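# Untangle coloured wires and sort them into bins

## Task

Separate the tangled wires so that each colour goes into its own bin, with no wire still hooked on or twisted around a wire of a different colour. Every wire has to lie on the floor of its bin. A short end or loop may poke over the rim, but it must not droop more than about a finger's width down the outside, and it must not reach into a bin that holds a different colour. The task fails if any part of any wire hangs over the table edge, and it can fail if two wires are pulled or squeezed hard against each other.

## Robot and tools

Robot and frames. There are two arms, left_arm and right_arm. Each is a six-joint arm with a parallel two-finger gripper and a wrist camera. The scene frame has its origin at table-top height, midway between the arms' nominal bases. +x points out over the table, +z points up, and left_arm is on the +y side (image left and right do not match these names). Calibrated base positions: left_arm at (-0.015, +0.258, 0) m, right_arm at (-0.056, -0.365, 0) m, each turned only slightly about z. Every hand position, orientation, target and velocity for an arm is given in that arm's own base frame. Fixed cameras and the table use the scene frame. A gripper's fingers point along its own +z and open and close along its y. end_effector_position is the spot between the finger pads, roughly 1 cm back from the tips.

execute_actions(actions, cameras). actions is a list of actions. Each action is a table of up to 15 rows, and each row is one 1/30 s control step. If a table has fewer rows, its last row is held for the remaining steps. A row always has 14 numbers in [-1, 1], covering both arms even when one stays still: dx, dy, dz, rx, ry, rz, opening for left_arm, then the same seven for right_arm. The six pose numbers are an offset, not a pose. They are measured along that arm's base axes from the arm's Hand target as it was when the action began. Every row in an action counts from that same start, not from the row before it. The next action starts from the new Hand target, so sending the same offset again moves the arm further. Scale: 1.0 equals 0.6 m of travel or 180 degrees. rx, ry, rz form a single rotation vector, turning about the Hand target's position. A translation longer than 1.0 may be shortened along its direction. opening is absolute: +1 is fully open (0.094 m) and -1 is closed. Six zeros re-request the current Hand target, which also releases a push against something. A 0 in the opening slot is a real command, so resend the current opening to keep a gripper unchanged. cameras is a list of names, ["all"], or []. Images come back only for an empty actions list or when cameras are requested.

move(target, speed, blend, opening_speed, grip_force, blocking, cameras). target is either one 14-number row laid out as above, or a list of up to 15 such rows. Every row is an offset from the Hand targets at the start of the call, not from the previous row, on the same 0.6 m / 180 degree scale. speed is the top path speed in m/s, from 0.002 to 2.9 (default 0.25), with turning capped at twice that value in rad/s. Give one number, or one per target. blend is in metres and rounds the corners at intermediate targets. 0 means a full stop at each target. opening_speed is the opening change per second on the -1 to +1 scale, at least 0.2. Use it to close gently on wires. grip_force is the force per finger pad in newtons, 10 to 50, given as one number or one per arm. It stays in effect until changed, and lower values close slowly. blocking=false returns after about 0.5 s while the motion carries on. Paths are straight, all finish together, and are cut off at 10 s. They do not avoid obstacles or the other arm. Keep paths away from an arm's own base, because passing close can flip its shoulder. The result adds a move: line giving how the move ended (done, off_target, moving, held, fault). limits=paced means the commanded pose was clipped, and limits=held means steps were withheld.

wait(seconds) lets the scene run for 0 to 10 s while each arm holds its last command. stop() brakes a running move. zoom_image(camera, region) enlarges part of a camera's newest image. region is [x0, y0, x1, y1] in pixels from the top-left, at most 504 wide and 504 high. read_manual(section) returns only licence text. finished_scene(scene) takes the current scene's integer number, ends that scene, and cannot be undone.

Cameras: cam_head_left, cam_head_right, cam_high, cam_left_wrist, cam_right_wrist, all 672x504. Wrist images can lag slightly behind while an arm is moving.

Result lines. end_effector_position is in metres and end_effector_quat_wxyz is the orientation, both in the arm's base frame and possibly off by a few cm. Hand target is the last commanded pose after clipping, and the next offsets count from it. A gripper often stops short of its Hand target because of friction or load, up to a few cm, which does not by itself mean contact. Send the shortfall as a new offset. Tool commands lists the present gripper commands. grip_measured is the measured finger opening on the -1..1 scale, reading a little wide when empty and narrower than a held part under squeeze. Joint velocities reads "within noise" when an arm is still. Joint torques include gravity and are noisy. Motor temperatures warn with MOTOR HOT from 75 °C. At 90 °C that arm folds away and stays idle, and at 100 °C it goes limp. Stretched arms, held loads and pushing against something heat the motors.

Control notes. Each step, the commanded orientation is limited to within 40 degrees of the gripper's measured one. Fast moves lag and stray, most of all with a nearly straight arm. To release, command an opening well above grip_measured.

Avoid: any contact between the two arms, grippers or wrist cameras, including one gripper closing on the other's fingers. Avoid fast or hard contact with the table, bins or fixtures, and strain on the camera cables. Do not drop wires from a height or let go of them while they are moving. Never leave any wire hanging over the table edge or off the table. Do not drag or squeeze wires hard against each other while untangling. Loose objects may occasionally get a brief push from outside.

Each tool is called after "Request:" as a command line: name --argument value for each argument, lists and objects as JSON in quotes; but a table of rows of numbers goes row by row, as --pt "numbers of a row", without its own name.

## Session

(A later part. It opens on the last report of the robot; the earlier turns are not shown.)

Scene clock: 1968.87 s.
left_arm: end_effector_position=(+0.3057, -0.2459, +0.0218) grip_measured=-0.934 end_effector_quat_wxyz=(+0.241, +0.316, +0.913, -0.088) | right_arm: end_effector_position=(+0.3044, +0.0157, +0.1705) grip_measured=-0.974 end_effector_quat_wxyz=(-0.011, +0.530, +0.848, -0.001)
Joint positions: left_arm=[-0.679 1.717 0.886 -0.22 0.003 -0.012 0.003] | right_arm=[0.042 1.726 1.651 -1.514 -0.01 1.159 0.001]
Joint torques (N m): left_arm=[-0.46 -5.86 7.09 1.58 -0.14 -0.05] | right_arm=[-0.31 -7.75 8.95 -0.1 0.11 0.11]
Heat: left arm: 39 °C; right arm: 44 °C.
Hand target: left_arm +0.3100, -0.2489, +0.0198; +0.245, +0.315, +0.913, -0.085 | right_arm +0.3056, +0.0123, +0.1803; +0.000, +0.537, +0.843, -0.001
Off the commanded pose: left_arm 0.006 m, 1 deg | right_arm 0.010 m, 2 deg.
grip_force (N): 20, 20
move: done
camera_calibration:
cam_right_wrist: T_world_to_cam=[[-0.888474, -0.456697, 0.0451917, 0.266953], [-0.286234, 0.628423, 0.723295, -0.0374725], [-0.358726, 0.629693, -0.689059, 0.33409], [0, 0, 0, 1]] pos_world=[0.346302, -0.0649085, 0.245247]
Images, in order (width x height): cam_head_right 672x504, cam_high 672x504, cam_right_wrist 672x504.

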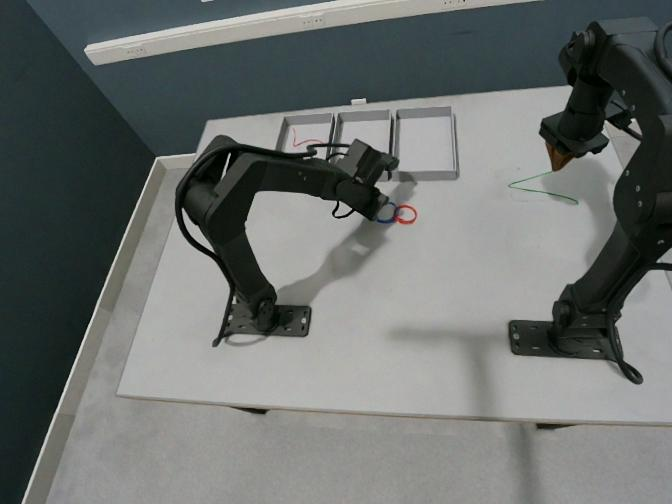

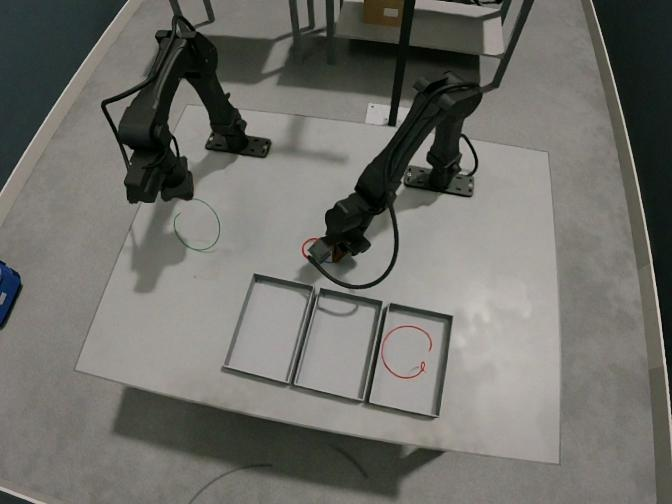

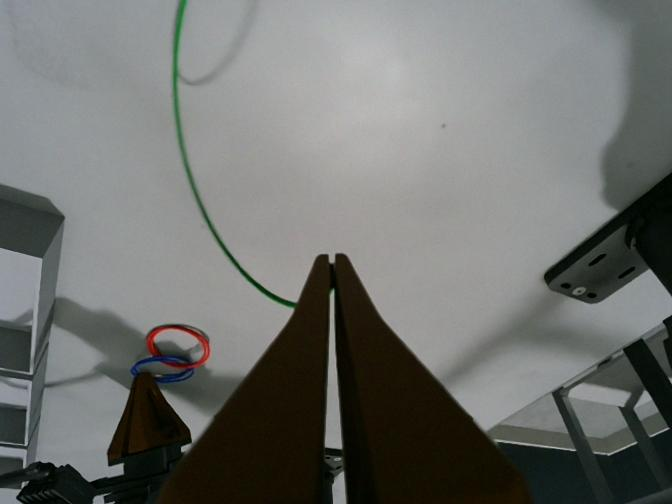

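Request:
move --pt "0 0 0 0 0 0 -1 0 0 0.133 0 0 0 -1" --pt "0 0 0 0 0 0 -1 0.3157 0.3645 0.141 -0.104 -0.2526 0.4464 -1" --speed 0.2 --blend '[0.03, 0]' --cameras '["cam_head_right", "cam_right_wrist", "cam_high"]'

Scene clock: 2020.80 s.
left_arm: end_effector_position=(+0.3057, -0.2459, +0.0218) grip_measured=-0.934 end_effector_quat_wxyz=(+0.241, +0.316, +0.913, -0.088) | right_arm: end_effector_position=(+0.4911, +0.2256, +0.2663) grip_measured=-0.974 end_effector_quat_wxyz=(+0.371, -0.154, +0.914, +0.064)
Joint positions: left_arm=[-0.679 1.717 0.886 -0.22 0.003 -0.012 0.003] | right_arm=[0.457 2.001 2.115 -0.917 0.083 0.089 0.001]
Joint torques (N m): left_arm=[-0.46 -5.82 7.06 1.57 -0.13 -0.05] | right_arm=[0.44 -9.59 6.57 1.47 0.03 -0.08]
Motor temperatures (°C): left_arm=[30 38 36 37 28 28 29] | right_arm=[30 42 34 31 31 29 29]
Heat: left arm: 38 °C; right arm: 42 °C.
Hand target: left_arm +0.3100, -0.2489, +0.0198; +0.245, +0.315, +0.913, -0.085 | right_arm +0.4951, +0.2310, +0.2648; +0.377, -0.161, +0.910, +0.066
Off the commanded pose: left_arm 0.006 m, 1 deg | right_arm 0.007 m, 1 deg.
grip_force (N): 20, 20
move: done
camera_calibration:
cam_right_wrist: T_world_to_cam=[[0.320306, -0.946648, 0.0355286, 0.0438426], [-0.947279, -0.319748, 0.020571, 0.540415], [-0.00811331, -0.0402445, -0.999157, 0.396341], [0, 0, 0, 1]] pos_world=[0.501097, 0.230251, 0.383333]
Images, in order (width x height): cam_head_right 672x504, cam_high 672x504, cam_right_wrist 672x504.

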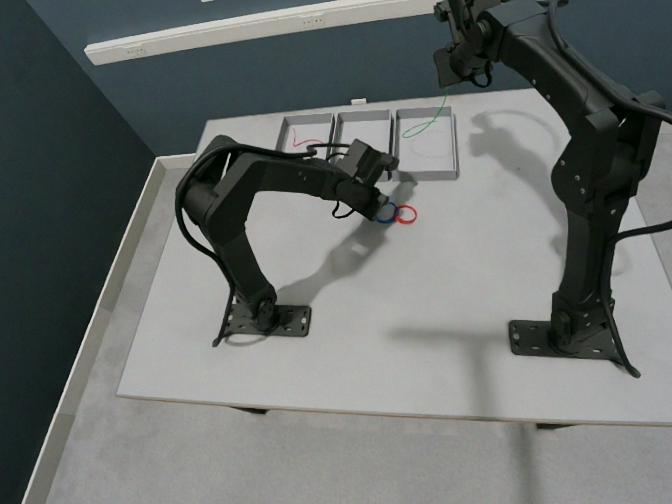

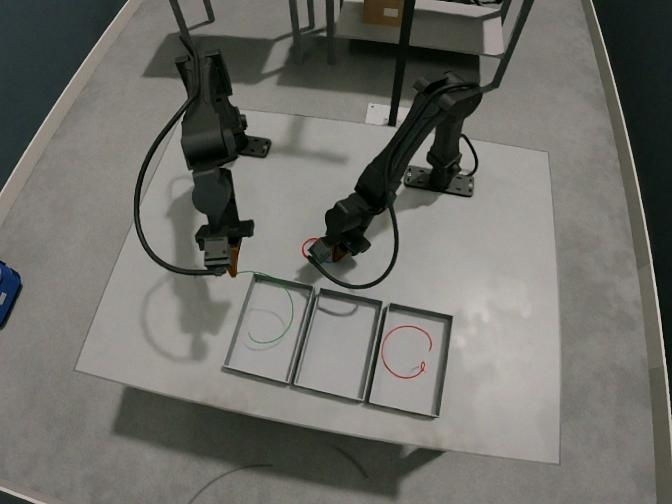

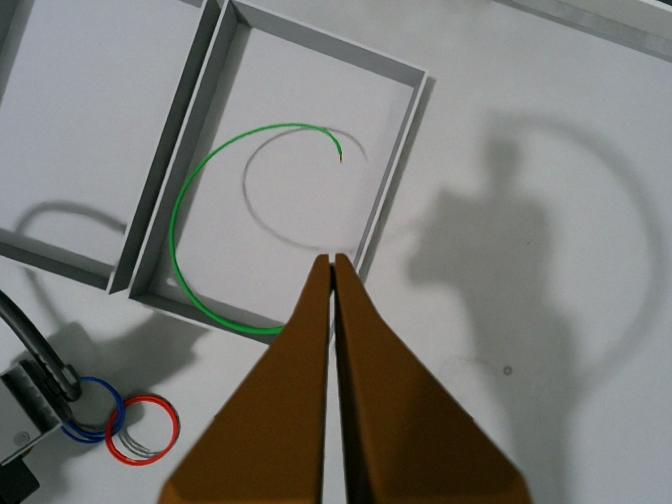

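Request:
move --target '[0, 0, 0, 0, 0, 0, -1, 0.05, -0.025, -0.175, 0, 0, 0, -1]' --speed 0.15 --cameras '["cam_head_right", "cam_right_wrist", "cam_high"]'

Scene clock: 2051.40 s.
left_arm: end_effector_position=(+0.3057, -0.2459, +0.0218) grip_measured=-0.934 end_effector_quat_wxyz=(+0.241, +0.316, +0.913, -0.088) | right_arm: end_effector_position=(+0.5221, +0.2151, +0.1618) grip_measured=-0.974 end_effector_quat_wxyz=(+0.371, -0.157, +0.913, +0.065)
Joint positions: left_arm=[-0.679 1.717 0.886 -0.22 0.003 -0.012 0.003] | right_arm=[0.402 2.035 1.741 -0.506 0.041 0.046 0.001]
Joint torques (N m): left_arm=[-0.46 -5.83 7.08 1.58 -0.14 -0.04] | right_arm=[-0.14 -10.58 6.38 1.5 -0.03 -0.14]
Heat: left arm: 38 °C; right arm: 43 °C.
Hand target: left_arm +0.3100, -0.2489, +0.0198; +0.245, +0.315, +0.913, -0.085 | right_arm +0.5250, +0.2160, +0.1599; +0.377, -0.161, +0.910, +0.066
Off the commanded pose: left_arm 0.006 m, 1 deg | right_arm 0.004 m, 1 deg.
grip_force (N): 20, 20
move: done
camera_calibration:
cam_right_wrist: T_world_to_cam=[[0.32628, -0.944606, 0.0354948, 0.024129], [-0.945248, -0.325769, 0.0195106, 0.568934], [-0.0068667, -0.0399173, -0.999179, 0.291027], [0, 0, 0, 1]] pos_world=[0.531909, 0.21975, 0.278832]
Images, in order (width x height): cam_head_right 672x504, cam_high 672x504, cam_right_wrist 672x504.

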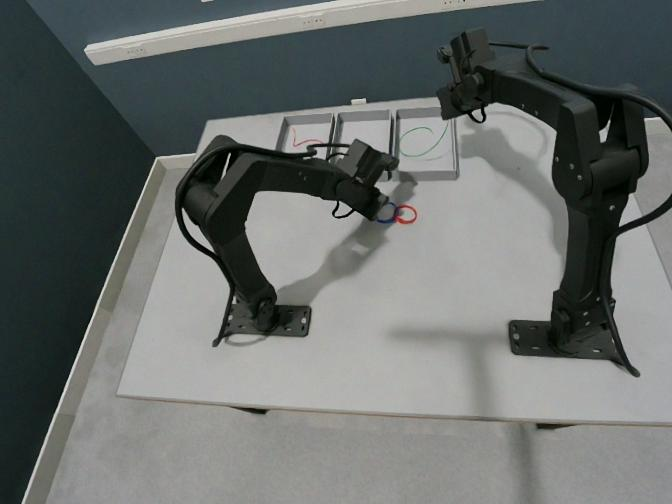

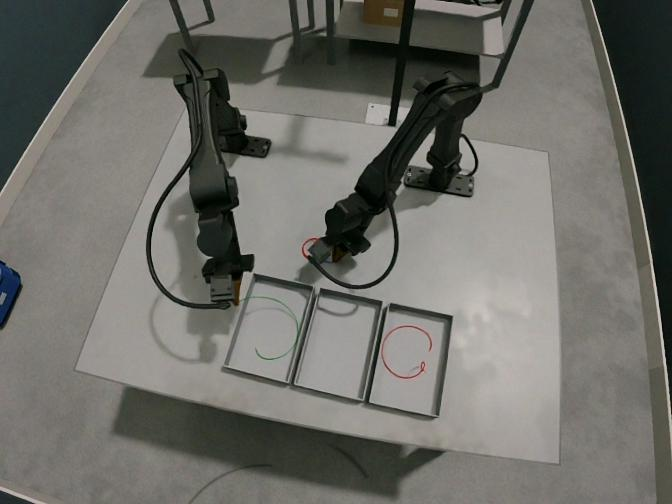

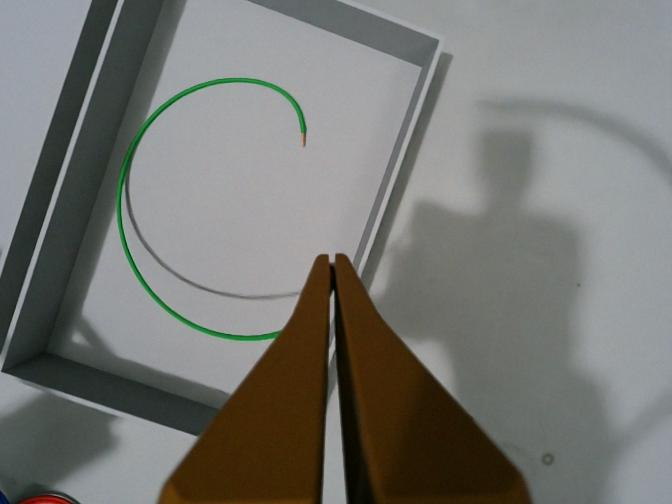

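Request:
move --target '[0, 0, 0, 0, 0, 0, -1, -0.003, 0.01, -0.13, 0, 0, 0, -1]' --speed 0.12 --cameras '["cam_head_right", "cam_right_wrist"]'

Scene clock: 2065.17 s.
left_arm: end_effector_position=(+0.3057, -0.2459, +0.0218) grip_measured=-0.934 end_effector_quat_wxyz=(+0.241, +0.316, +0.913, -0.088) | right_arm: end_effector_position=(+0.5223, +0.2196, +0.0856) grip_measured=-0.974 end_effector_quat_wxyz=(+0.372, -0.160, +0.912, +0.067)
Joint positions: left_arm=[-0.679 1.717 0.886 -0.22 0.003 -0.012 0.003] | right_arm=[0.409 2.098 1.526 -0.224 0.041 0.046 0.001]
Joint torques (N m): left_arm=[-0.46 -5.81 7.1 1.58 -0.14 -0.04] | right_arm=[0.47 -10.58 5.89 1.56 0.09 -0.02]
Motor temperatures (°C): left_arm=[30 38 36 38 28 28 30] | right_arm=[30 43 34 36 31 29 29]
Heat: left arm: 38 °C; right arm: 43 °C.
Hand target: left_arm +0.3100, -0.2489, +0.0198; +0.245, +0.315, +0.913, -0.085 | right_arm +0.5232, +0.2220, +0.0818; +0.377, -0.161, +0.910, +0.066
Off the commanded pose: left_arm 0.006 m, 1 deg | right_arm 0.004 m, 1 deg.
grip_force (N): 20, 20
move: done
camera_calibration:
cam_right_wrist: T_world_to_cam=[[0.332972, -0.942277, 0.0352619, 0.0270754], [-0.942931, -0.332601, 0.0160694, 0.572803], [-0.00341367, -0.0386002, -0.999249, 0.213049], [0, 0, 0, 1]] pos_world=[0.531825, 0.224251, 0.202729]
Images, in order (width x height): cam_head_right 672x504, cam_right_wrist 672x504.

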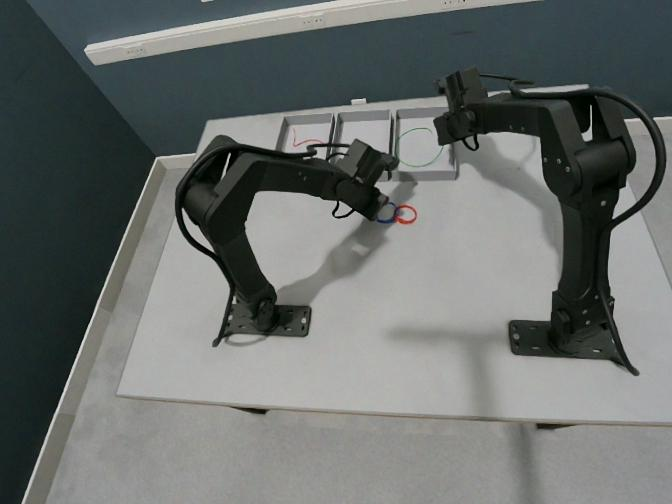

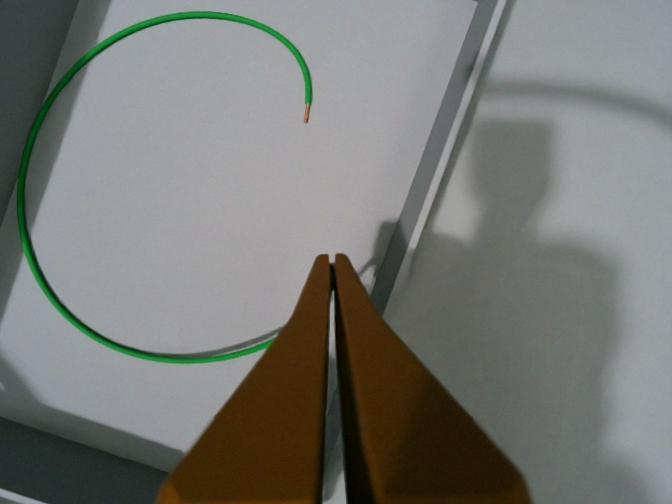

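Request:
move --target '[0, 0, 0, 0, 0, 0, -1, -0.003, 0.005, -0.085, 0, 0, 0, -1]' --speed 0.1 --cameras '["cam_right_wrist"]'

Scene clock: 2071.30 s.
left_arm: end_effector_position=(+0.3057, -0.2459, +0.0218) grip_measured=-0.934 end_effector_quat_wxyz=(+0.241, +0.316, +0.913, -0.088) | right_arm: end_effector_position=(+0.5230, +0.2272, +0.0434) grip_measured=-0.974 end_effector_quat_wxyz=(+0.382, -0.164, +0.907, +0.071)
Joint positions: left_arm=[-0.679 1.717 0.886 -0.22 0.003 -0.012 0.003] | right_arm=[0.421 2.168 1.439 -0.046 0.042 0.046 0.001]
Joint torques (N m): left_arm=[-0.49 -5.83 7.09 1.58 -0.14 -0.04] | right_arm=[0.02 -9.95 5.26 1.53 0.12 0.06]
Heat: left arm: 38 °C; right arm: 43 °C.
Hand target: left_arm +0.3100, -0.2489, +0.0198; +0.245, +0.315, +0.913, -0.085 | right_arm +0.5214, +0.2250, +0.0309; +0.377, -0.161, +0.910, +0.067
Off the commanded pose: left_arm 0.006 m, 1 deg | right_arm 0.013 m, 1 deg.
grip_force (N): 20, 20
move: off_target (right_arm)
camera_calibration:
cam_right_wrist: T_world_to_cam=[[0.343163, -0.938657, 0.0340831, 0.0293211], [-0.93913, -0.343524, -0.00518029, 0.577939], [0.0165709, -0.0302308, -0.999406, 0.158814], [0, 0, 0, 1]] pos_world=[0.530066, 0.23086, 0.160714]
Images, in order (width x height): cam_right_wrist 672x504.

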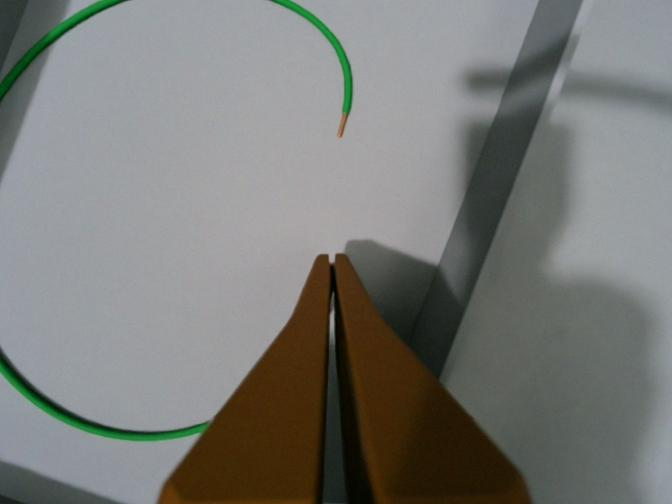

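Request:
move --target '[0, 0, 0, 0, 0, 0, -1, -0.003, 0, -0.022, 0, 0, 0, -1]' --speed 0.08

Request:
move --target '[0, 0, 0, 0, 0, 0, -1, 0, 0, 0, 0, 0, 0, -0.7]' --opening_speed 0.4 --cameras '["cam_right_wrist"]'

Scene clock: 2076.20 s.
left_arm: end_effector_position=(+0.3057, -0.2459, +0.0218) grip_measured=-0.934 end_effector_quat_wxyz=(+0.241, +0.316, +0.913, -0.088) | right_arm: end_effector_position=(+0.5266, +0.2305, +0.0423) grip_measured=-0.974 end_effector_quat_wxyz=(+0.398, -0.164, +0.899, +0.076)
Joint positions: left_arm=[-0.679 1.717 0.886 -0.22 0.003 -0.012 0.003] | right_arm=[0.424 2.176 1.417 0.023 0.042 0.046 0.001]
Joint torques (N m): left_arm=[-0.44 -5.86 7.09 1.58 -0.13 -0.05] | right_arm=[-0.06 -9.16 4.66 1.32 0.11 0.06]
Heat: left arm: 38 °C; right arm: 43 °C.
Hand target: left_arm +0.3100, -0.2489, +0.0198; +0.245, +0.315, +0.913, -0.085 | right_arm +0.5197, +0.2251, +0.0177; +0.377, -0.161, +0.910, +0.067
Off the commanded pose: left_arm 0.006 m, 1 deg | right_arm 0.026 m, 3 deg.
grip_force (N): 20, 20
move: off_target (right_arm)

Scene clock: 2077.17 s.
left_arm: end_effector_position=(+0.3057, -0.2459, +0.0218) grip_measured=-0.934 end_effector_quat_wxyz=(+0.241, +0.316, +0.913, -0.088) | right_arm: end_effector_position=(+0.5241, +0.2363, +0.0422) grip_measured=-0.703 end_effector_quat_wxyz=(+0.397, -0.169, +0.898, +0.080)
Joint positions: left_arm=[-0.679 1.717 0.886 -0.22 0.003 -0.012 0.003] | right_arm=[0.433 2.176 1.417 0.023 0.036 0.046 0.014]
Joint torques (N m): left_arm=[-0.46 -5.86 7.09 1.58 -0.14 -0.05] | right_arm=[-0.75 -9.26 4.81 1.38 0.2 0.07]
Heat: left arm: 38 °C; right arm: 43 °C.
Hand target: left_arm +0.3100, -0.2489, +0.0198; +0.245, +0.315, +0.913, -0.085 | right_arm +0.5197, +0.2249, +0.0177; +0.377, -0.161, +0.910, +0.066
Off the commanded pose: left_arm 0.006 m, 1 deg | right_arm 0.027 m, 3 deg.
grip_force (N): 20, 20
move: off_target (right_arm)
camera_calibration:
cam_right_wrist: T_world_to_cam=[[0.356636, -0.933853, 0.0269886, 0.0295825], [-0.932936, -0.357516, -0.0425659, 0.583741], [0.0493991, -0.00999814, -0.998729, 0.135903], [0, 0, 0, 1]] pos_world=[0.527329, 0.237681, 0.15978]
Images, in order (width x height): cam_right_wrist 672x504.

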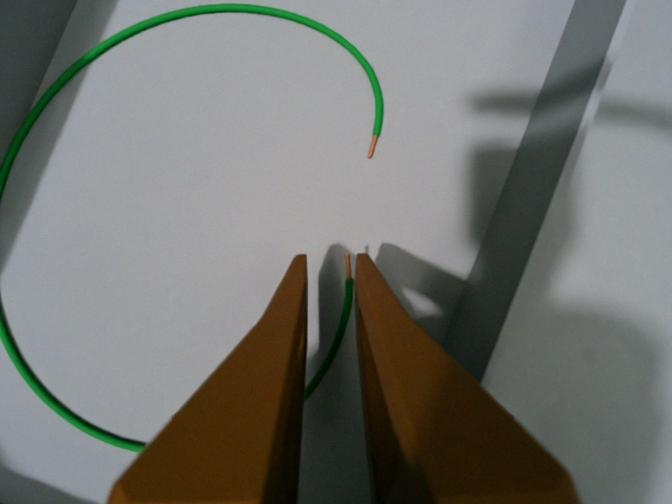

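Request:
move --target '[0, 0, 0, 0, 0, 0, -1, 0, 0.006, 0.1, 0, 0, 0, -0.7]' --speed 0.08 --cameras '["cam_right_wrist"]'

Request:
move --target '[0, 0, 0, 0, 0, 0, -1, -0.15, -0.05, 0.22, 0, 0, 0, -0.7]' --speed 0.2 --cameras '["cam_right_wrist", "cam_head_right", "cam_high"]'

Scene clock: 2087.20 s.
left_arm: end_effector_position=(+0.3057, -0.2459, +0.0218) grip_measured=-0.934 end_effector_quat_wxyz=(+0.241, +0.316, +0.913, -0.088) | right_arm: end_effector_position=(+0.5089, +0.2268, +0.0453) grip_measured=-0.703 end_effector_quat_wxyz=(+0.349, -0.170, +0.919, +0.062)
Joint positions: left_arm=[-0.679 1.717 0.886 -0.22 0.003 -0.012 0.003] | right_arm=[0.433 2.144 1.465 -0.169 0.049 0.048 0.014]
Joint torques (N m): left_arm=[-0.46 -5.85 7.09 1.58 -0.12 -0.05] | right_arm=[-0.16 -14.41 9.63 1.15 0.09 0.09]
Heat: left arm: 38 °C; right arm: 42 °C.
Hand target: left_arm +0.3100, -0.2489, +0.0198; +0.245, +0.315, +0.913, -0.085 | right_arm +0.5197, +0.2286, +0.0776; +0.377, -0.161, +0.910, +0.066
Off the commanded pose: left_arm 0.006 m, 1 deg | right_arm 0.034 m, 4 deg.
grip_force (N): 20, 20
move: off_target (right_arm)
camera_calibration:
cam_right_wrist: T_world_to_cam=[[0.350424, -0.935599, 0.043105, 0.0289624], [-0.935337, -0.347202, 0.0677925, 0.560208], [-0.0484604, -0.0640738, -0.996768, 0.201655], [0, 0, 0, 1]] pos_world=[0.523606, 0.234524, 0.161777]
Images, in order (width x height): cam_right_wrist 672x504.

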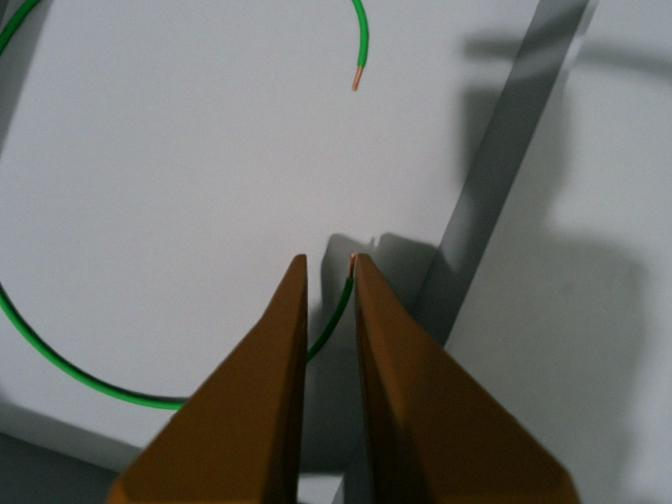

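Scene clock: 2088.80 s.
left_arm: end_effector_position=(+0.3057, -0.2459, +0.0218) grip_measured=-0.934 end_effector_quat_wxyz=(+0.241, +0.316, +0.913, -0.088) | right_arm: end_effector_position=(+0.4321, +0.1990, +0.2017) grip_measured=-0.703 end_effector_quat_wxyz=(+0.371, -0.166, +0.911, +0.066)
Joint positions: left_arm=[-0.679 1.717 0.886 -0.22 0.003 -0.012 0.003] | right_arm=[0.456 1.681 1.442 -0.56 0.07 0.068 0.014]
Joint torques (N m): left_arm=[-0.46 -5.87 7.06 1.58 -0.13 -0.04] | right_arm=[0.31 -9.42 7.5 1.26 0.14 0.11]
Heat: left arm: 38 °C; right arm: 43 °C.
Hand target: left_arm +0.3100, -0.2489, +0.0198; +0.245, +0.315, +0.913, -0.085 | right_arm +0.4296, +0.1986, +0.2097; +0.377, -0.161, +0.910, +0.066
Off the commanded pose: left_arm 0.006 m, 1 deg | right_arm 0.008 m, 1 deg.
grip_force (N): 20, 20
move: done
camera_calibration:
cam_right_wrist: T_world_to_cam=[[0.342835, -0.938531, 0.0402929, 0.0275303], [-0.939389, -0.342351, 0.0185701, 0.478913], [-0.00363429, -0.0442172, -0.999015, 0.329066], [0, 0, 0, 1]] pos_world=[0.441643, 0.204345, 0.318739]
Images, in order (width x height): cam_head_right 672x504, cam_high 672x504, cam_right_wrist 672x504.

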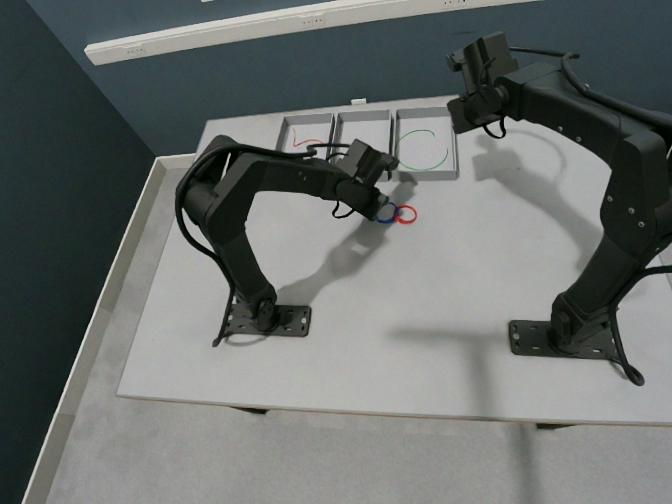

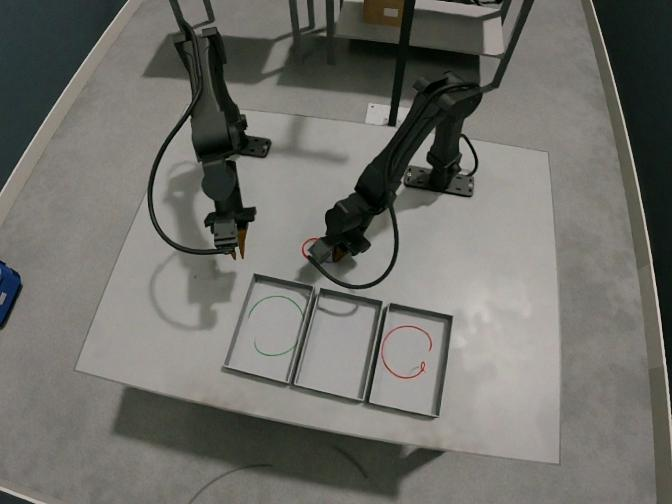

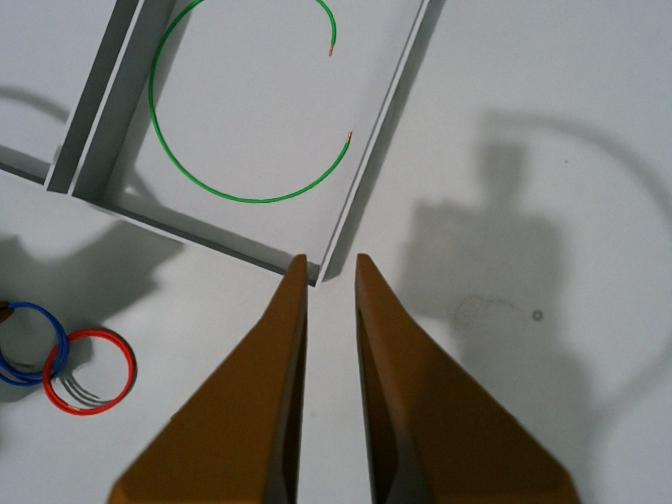

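Request:
execute_actions --actions '[]' --cameras '["cam_left_wrist", "cam_right_wrist"]'

Request:
zoom_image --camera "cam_left_wrist" --region '[430, 70, 670, 310]'

Request:
zoom_image --camera "cam_right_wrist" --region '[0, 290, 150, 430]'

Scene clock: 2108.03 s.
left_arm: end_effector_position=(+0.3057, -0.2459, +0.0218) grip_measured=-0.934 end_effector_quat_wxyz=(+0.241, +0.316, +0.913, -0.088) | right_arm: end_effector_position=(+0.4321, +0.1990, +0.2016) grip_measured=-0.703 end_effector_quat_wxyz=(+0.371, -0.166, +0.911, +0.066)
Joint positions: left_arm=[-0.679 1.717 0.886 -0.22 0.003 -0.012 0.003] | right_arm=[0.456 1.681 1.442 -0.561 0.07 0.068 0.014]
Joint velocities: within noise
Joint torques (N m): left_arm=[-0.47 -5.85 7.09 1.58 -0.13 -0.04] | right_arm=[0.44 -9.43 7.54 1.21 0.12 0.09]
Motor temperatures (°C): left_arm=[30 38 36 38 28 28 30] | right_arm=[30 42 34 37 31 29 28]
Heat: left arm: 38 °C; right arm: 42 °C.
Hand target: left_arm +0.3100, -0.2489, +0.0198; +0.245, +0.315, +0.913, -0.085 | right_arm +0.4297, +0.1986, +0.2097; +0.377, -0.161, +0.910, +0.066
Tool commands: left_gripper/opening=-1.0 right_gripper/opening=-0.7
Off the commanded pose: left_arm 0.006 m, 1 deg | right_arm 0.008 m, 1 deg.
grip_force (N): 20, 20
camera_calibration:
cam_left_wrist: T_world_to_cam=[[-0.613172, -0.789575, 0.0243222, -0.0100284], [-0.756684, 0.595913, 0.268917, 0.379653], [-0.226824, 0.146488, -0.962856, 0.242007], [0, 0, 0, 1]] pos_world=[0.336021, -0.269609, 0.131167]
cam_right_wrist: T_world_to_cam=[[0.34285, -0.938524, 0.0403434, 0.0275061], [-0.939382, -0.342346, 0.0190146, 0.478766], [-0.00403422, -0.044417, -0.999005, 0.32928], [0, 0, 0, 1]] pos_world=[0.441642, 0.204344, 0.318739]
Images, in order (width x height): cam_left_wrist 672x504, cam_right_wrist 672x504.

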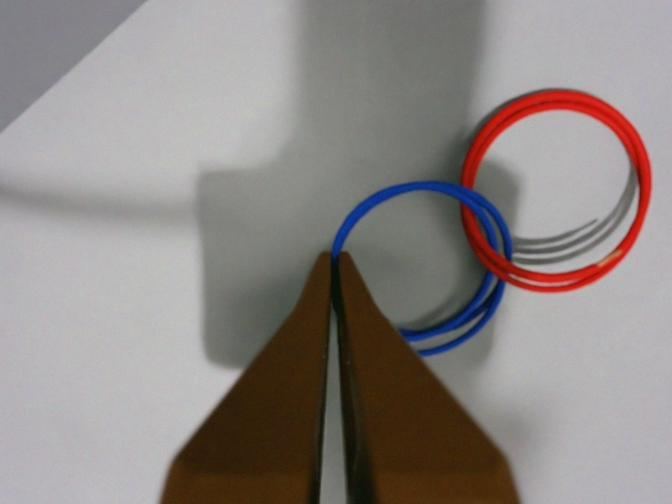

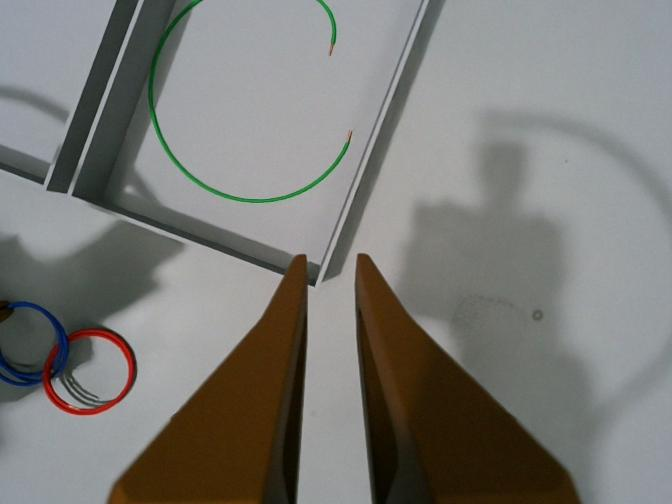

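Scaled by 2.100 from the camera's 672x504 image, which has a finer 960x720 frame.

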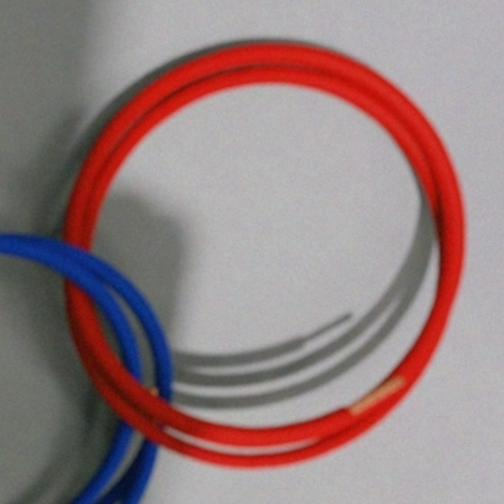

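Scaled by 3.360 from the camera's 672x504 image, which has a finer 960x720 frame.

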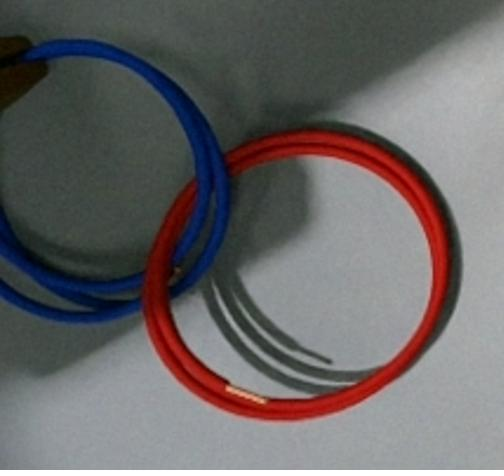

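Request:
move --target '[0, 0, 0, 0, 0, 0, -0.65, 0, 0, 0, 0, 0, 0, -0.7]' --opening_speed 0.4

Request:
move --pt "-0.02 0.02 0.08 0 0 0 -0.65 -0.1 0.03 0 0 0 0 -0.7" --pt "-0.08 0.22 0.14 0 0 0 -0.65 -0.2 0.06 -0.03 0 0 0 -0.7" --speed 0.15 --blend '[0.02, 0]' --cameras '["cam_left_wrist", "cam_head_right", "cam_right_wrist"]'

Scene clock: 2149.43 s.
left_arm: end_effector_position=(+0.3058, -0.2459, +0.0218) grip_measured=-0.653 end_effector_quat_wxyz=(+0.241, +0.316, +0.913, -0.088) | right_arm: end_effector_position=(+0.4320, +0.1990, +0.2015) grip_measured=-0.703 end_effector_quat_wxyz=(+0.371, -0.166, +0.911, +0.066)
Joint positions: left_arm=[-0.679 1.717 0.886 -0.22 0.002 -0.012 0.016] | right_arm=[0.456 1.681 1.442 -0.561 0.07 0.068 0.014]
Joint torques (N m): left_arm=[-0.46 -5.85 7.12 1.58 -0.13 -0.04] | right_arm=[0.32 -9.42 7.56 1.21 0.13 0.11]
Heat: left arm: 39 °C; right arm: 42 °C.
Hand target: left_arm +0.3100, -0.2489, +0.0198; +0.245, +0.315, +0.913, -0.085 | right_arm +0.4296, +0.1986, +0.2097; +0.377, -0.161, +0.910, +0.066
Off the commanded pose: left_arm 0.006 m, 1 deg | right_arm 0.008 m, 1 deg.
grip_force (N): 20, 20
move: done

Scene clock: 2151.53 s.
left_arm: end_effector_position=(+0.2652, -0.1163, +0.1012) grip_measured=-0.653 end_effector_quat_wxyz=(+0.241, +0.312, +0.916, -0.078) | right_arm: end_effector_position=(+0.3121, +0.2393, +0.1881) grip_measured=-0.703 end_effector_quat_wxyz=(+0.370, -0.169, +0.911, +0.067)
Joint positions: left_arm=[-0.32 1.196 0.781 -0.667 0.156 0.298 0.016] | right_arm=[0.782 1.406 1.129 -0.568 0.288 0.306 0.014]
Joint torques (N m): left_arm=[0.29 -4.78 6.26 1.32 0.21 0.03] | right_arm=[0.31 -7.62 5.87 1.22 0.25 0.08]
Heat: left arm: 39 °C; right arm: 42 °C.
Hand target: left_arm +0.2620, -0.1169, +0.1037; +0.245, +0.315, +0.913, -0.085 | right_arm +0.3097, +0.2347, +0.1916; +0.377, -0.161, +0.910, +0.066
Off the commanded pose: left_arm 0.004 m, 1 deg | right_arm 0.006 m, 1 deg.
grip_force (N): 20, 20
move: done
camera_calibration:
cam_left_wrist: T_world_to_cam=[[-0.602167, -0.798322, 0.00870606, 0.0632498], [-0.765725, 0.580597, 0.276717, 0.250229], [-0.225964, 0.159964, -0.960912, 0.291423], [0, 0, 0, 1]] pos_world=[0.295544, -0.141405, 0.210239]
cam_right_wrist: T_world_to_cam=[[0.349406, -0.936108, 0.0402218, 0.104504], [-0.936957, -0.348836, 0.0206297, 0.380584], [-0.00528075, -0.0448942, -0.998978, 0.31752], [0, 0, 0, 1]] pos_world=[0.321753, 0.244844, 0.30514]
Images, in order (width x height): cam_head_right 672x504, cam_left_wrist 672x504, cam_right_wrist 672x504.

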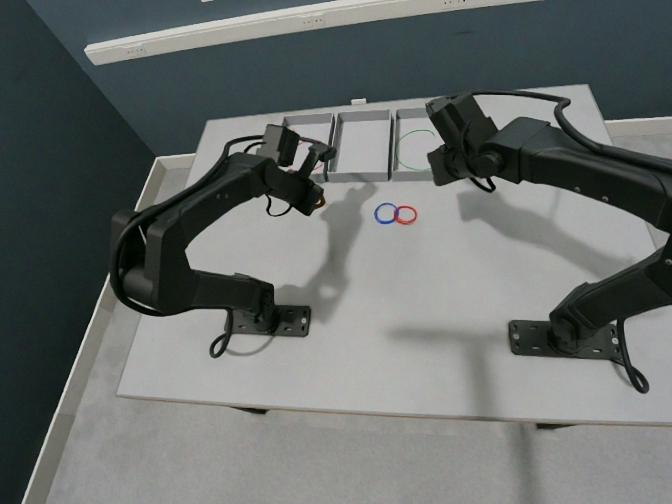

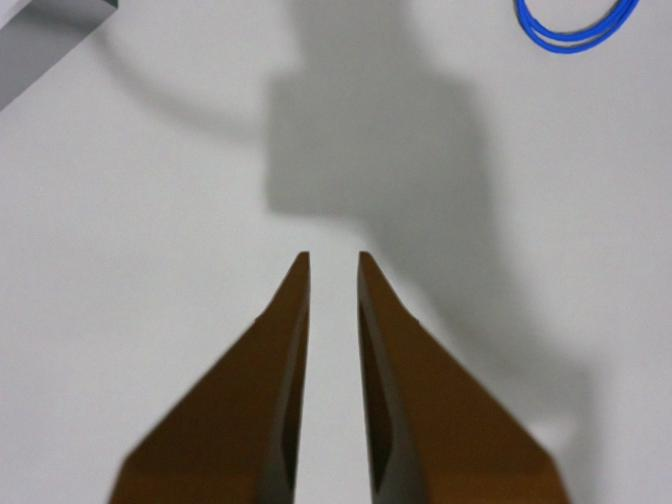

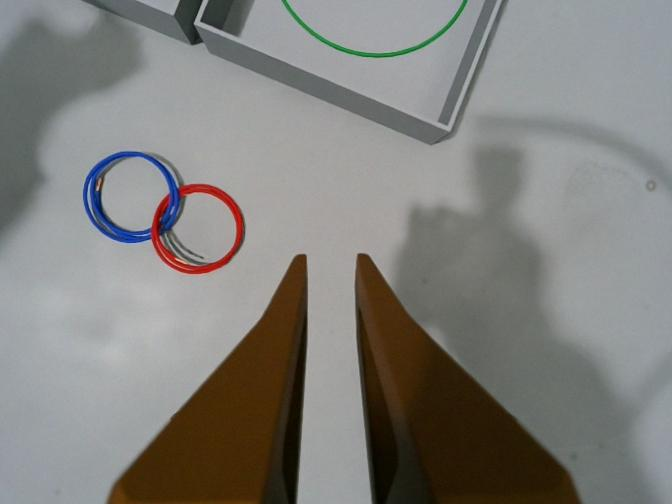

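Request:
zoom_image --camera "cam_right_wrist" --region '[70, 140, 250, 290]'

Scaled by 2.800 from the camera's 672x504 image, which has a finer 960x720 frame.

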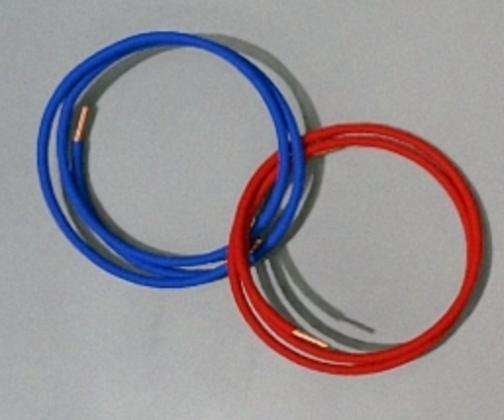

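Request:
move --target '[0, 0, 0, 0, 0, 0, -0.65, -0.0528, 0.1572, -0.16, 0.1049, 0.2523, -0.446, -0.73]' --speed 0.25 --cameras '["cam_right_wrist", "cam_head_right"]'

Scene clock: 2184.50 s.
left_arm: end_effector_position=(+0.2651, -0.1162, +0.1011) grip_measured=-0.653 end_effector_quat_wxyz=(+0.240, +0.312, +0.916, -0.078) | right_arm: end_effector_position=(+0.2763, +0.3313, +0.0941) grip_measured=-0.727 end_effector_quat_wxyz=(+0.000, +0.529, +0.848, +0.009)
Joint positions: left_arm=[-0.32 1.196 0.781 -0.668 0.156 0.299 0.016] | right_arm=[0.872 2.2 2.009 -1.363 -0.003 1.988 0.013]
Joint torques (N m): left_arm=[0.28 -4.81 6.24 1.33 0.2 0.06] | right_arm=[-0.42 -9.87 8.87 -0.11 0.04 0.13]
Heat: left arm: 38 °C; right arm: 41 °C.
Hand target: left_arm +0.2620, -0.1168, +0.1037; +0.245, +0.315, +0.913, -0.085 | right_arm +0.2780, +0.3289, +0.0957; +0.001, +0.537, +0.843, +0.000
Off the commanded pose: left_arm 0.004 m, 1 deg | right_arm 0.003 m, 1 deg.
grip_force (N): 20, 20
move: done
camera_calibration:
cam_right_wrist: T_world_to_cam=[[-0.888659, -0.45822, 0.0178882, 0.392704], [-0.307147, 0.623732, 0.718762, -0.18088], [-0.340508, 0.63324, -0.695026, 0.0669173], [0, 0, 0, 1]] pos_world=[0.316209, 0.25039, 0.169494]
Images, in order (width x height): cam_head_right 672x504, cam_right_wrist 672x504.

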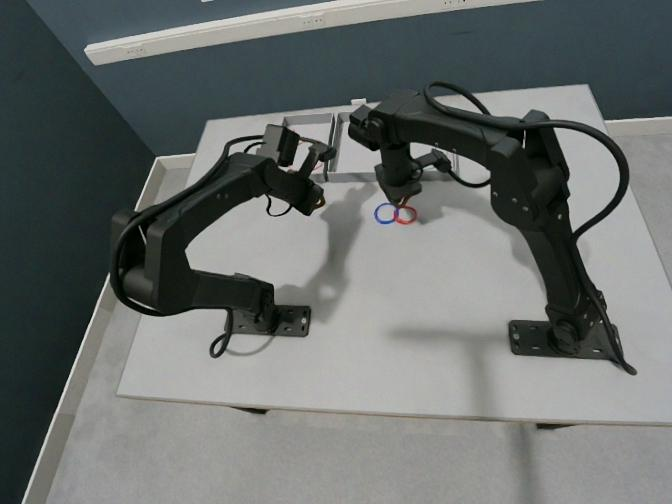

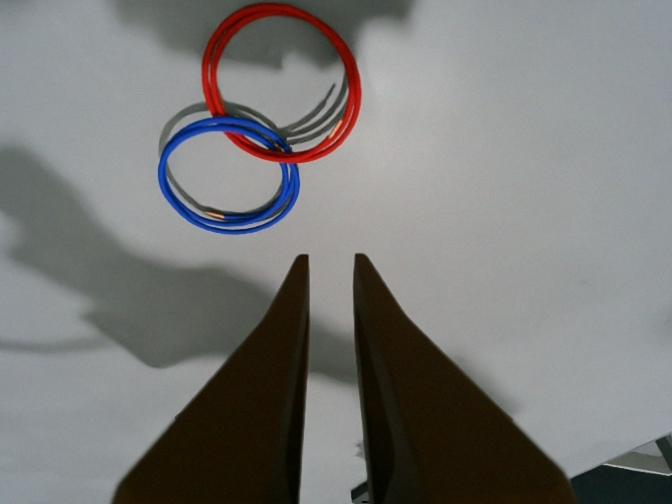

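Request:
zoom_image --camera "cam_right_wrist" --region '[240, 50, 400, 190]'

Scaled by 3.150 from the camera's 672x504 image, which has a finer 960x720 frame.

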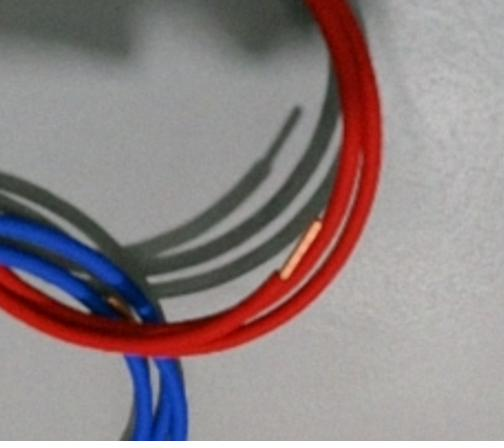

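Request:
move --target '[0, 0, 0, 0, 0, 0, -0.65, 0, -0.009, -0.0817, 0, 0, 0, -0.75]' --speed 0.1 --cameras '["cam_right_wrist"]'

Request:
zoom_image --camera "cam_right_wrist" --region '[230, 130, 430, 300]'

Scene clock: 2218.57 s.
left_arm: end_effector_position=(+0.2651, -0.1162, +0.1011) grip_measured=-0.653 end_effector_quat_wxyz=(+0.240, +0.312, +0.916, -0.078) | right_arm: end_effector_position=(+0.2777, +0.3279, +0.0526) grip_measured=-0.747 end_effector_quat_wxyz=(-0.001, +0.533, +0.846, +0.008)
Joint positions: left_arm=[-0.32 1.196 0.781 -0.668 0.156 0.299 0.016] | right_arm=[0.864 2.2 1.845 -1.2 -0.004 1.988 0.012]
Joint torques (N m): left_arm=[0.25 -4.79 6.23 1.32 0.2 0.06] | right_arm=[-0.36 -10.62 5 0.18 0.06 0.03]
Heat: left arm: 38 °C; right arm: 41 °C.
Hand target: left_arm +0.2620, -0.1168, +0.1037; +0.245, +0.315, +0.913, -0.085 | right_arm +0.2779, +0.3235, +0.0466; +0.001, +0.537, +0.844, +0.000
Off the commanded pose: left_arm 0.004 m, 1 deg | right_arm 0.007 m, 1 deg.
grip_force (N): 20, 20
move: done
camera_calibration:
cam_right_wrist: T_world_to_cam=[[-0.89245, -0.450722, 0.0195615, 0.391564], [-0.300788, 0.62677, 0.718809, -0.151218], [-0.336243, 0.635617, -0.694933, 0.0387948], [0, 0, 0, 1]] pos_world=[0.317012, 0.246607, 0.127997]
Images, in order (width x height): cam_right_wrist 672x504.

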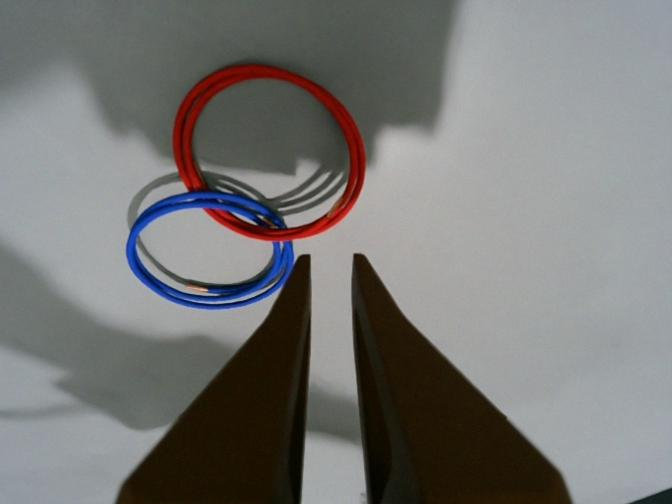

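Scaled by 2.520 from the camera's 672x504 image, which has a finer 960x720 frame.

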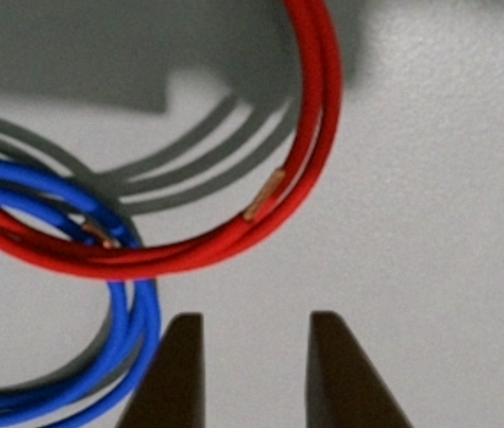

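Request:
move --target '[0, 0, 0, 0, 0, 0, -0.65, -0.002, -0.0028, -0.0427, 0, 0, 0, -0.77]' --speed 0.08 --cameras '["cam_right_wrist"]'

Request:
zoom_image --camera "cam_right_wrist" --region '[230, 170, 430, 340]'

Scene clock: 2232.43 s.
left_arm: end_effector_position=(+0.2651, -0.1162, +0.1011) grip_measured=-0.653 end_effector_quat_wxyz=(+0.240, +0.312, +0.916, -0.078) | right_arm: end_effector_position=(+0.2773, +0.3274, +0.0303) grip_measured=-0.767 end_effector_quat_wxyz=(+0.000, +0.533, +0.846, +0.012)
Joint positions: left_arm=[-0.32 1.196 0.781 -0.668 0.156 0.299 0.016] | right_arm=[0.864 2.203 1.76 -1.104 -0.004 1.988 0.011]
Joint torques (N m): left_arm=[0.28 -4.82 6.24 1.33 0.19 0.05] | right_arm=[-0.42 -10.13 4.85 0.14 0.04 0.07]
Heat: left arm: 38 °C; right arm: 41 °C.
Hand target: left_arm +0.2620, -0.1168, +0.1037; +0.245, +0.315, +0.913, -0.085 | right_arm +0.2768, +0.3219, +0.0210; +0.001, +0.537, +0.844, +0.000
Off the commanded pose: left_arm 0.004 m, 1 deg | right_arm 0.011 m, 2 deg.
grip_force (N): 20, 20
move: off_target (right_arm)
camera_calibration:
cam_right_wrist: T_world_to_cam=[[-0.892554, -0.450784, 0.0118964, 0.391745], [-0.304641, 0.622221, 0.721134, -0.132553], [-0.332478, 0.640027, -0.692693, 0.020876], [0, 0, 0, 1]] pos_world=[0.316213, 0.245709, 0.105389]
Images, in order (width x height): cam_right_wrist 672x504.

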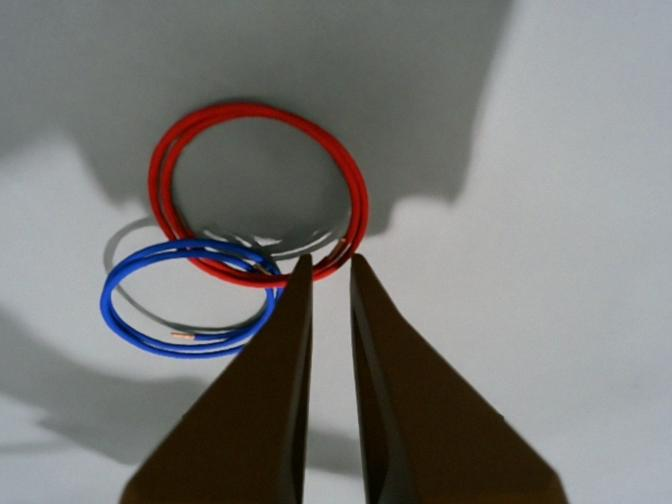

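Scaled by 2.520 from the camera's 672x504 image, which has a finer 960x720 frame.

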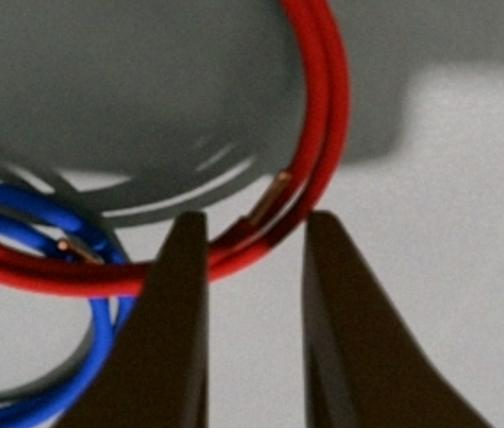

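Request:
move --target '[0, 0, 0, 0, 0, 0, -0.65, -0.0025, -0.003, -0.0117, 0, 0, 0, -0.77]' --speed 0.05 --cameras '["cam_right_wrist"]'

Request:
zoom_image --camera "cam_right_wrist" --region '[230, 170, 430, 340]'

Scene clock: 2243.97 s.
left_arm: end_effector_position=(+0.2651, -0.1162, +0.1011) grip_measured=-0.653 end_effector_quat_wxyz=(+0.240, +0.312, +0.916, -0.078) | right_arm: end_effector_position=(+0.2753, +0.3251, +0.0228) grip_measured=-0.767 end_effector_quat_wxyz=(-0.001, +0.533, +0.846, +0.010)
Joint positions: left_arm=[-0.32 1.196 0.781 -0.668 0.156 0.299 0.016] | right_arm=[0.864 2.203 1.73 -1.078 -0.004 1.988 0.011]
Joint torques (N m): left_arm=[0.28 -4.82 6.24 1.32 0.19 0.05] | right_arm=[-0.39 -10.06 4.6 0.23 0.05 0.04]
Heat: left arm: 38 °C; right arm: 41 °C.
Hand target: left_arm +0.2620, -0.1168, +0.1037; +0.245, +0.315, +0.913, -0.085 | right_arm +0.2753, +0.3201, +0.0140; +0.001, +0.537, +0.844, +0.000
Off the commanded pose: left_arm 0.004 m, 1 deg | right_arm 0.010 m, 1 deg.
grip_force (N): 20, 20
move: done
camera_calibration:
cam_right_wrist: T_world_to_cam=[[-0.892486, -0.450758, 0.0168997, 0.388895], [-0.301987, 0.624915, 0.71992, -0.127866], [-0.335071, 0.637415, -0.693851, 0.0180347], [0, 0, 0, 1]] pos_world=[0.314512, 0.243708, 0.0979946]
Images, in order (width x height): cam_right_wrist 672x504.

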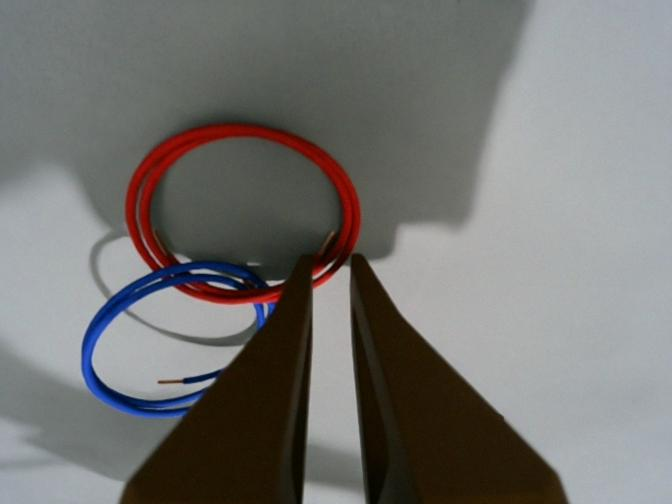

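Scaled by 2.520 from the camera's 672x504 image, which has a finer 960x720 frame.

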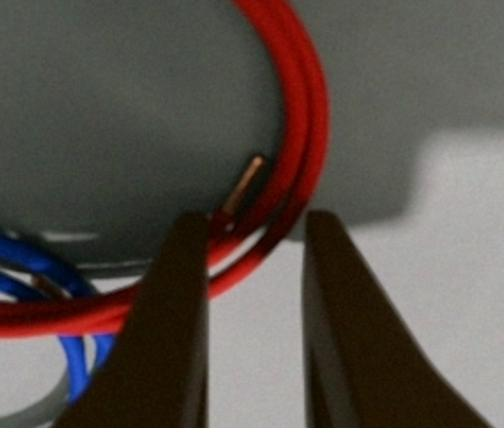

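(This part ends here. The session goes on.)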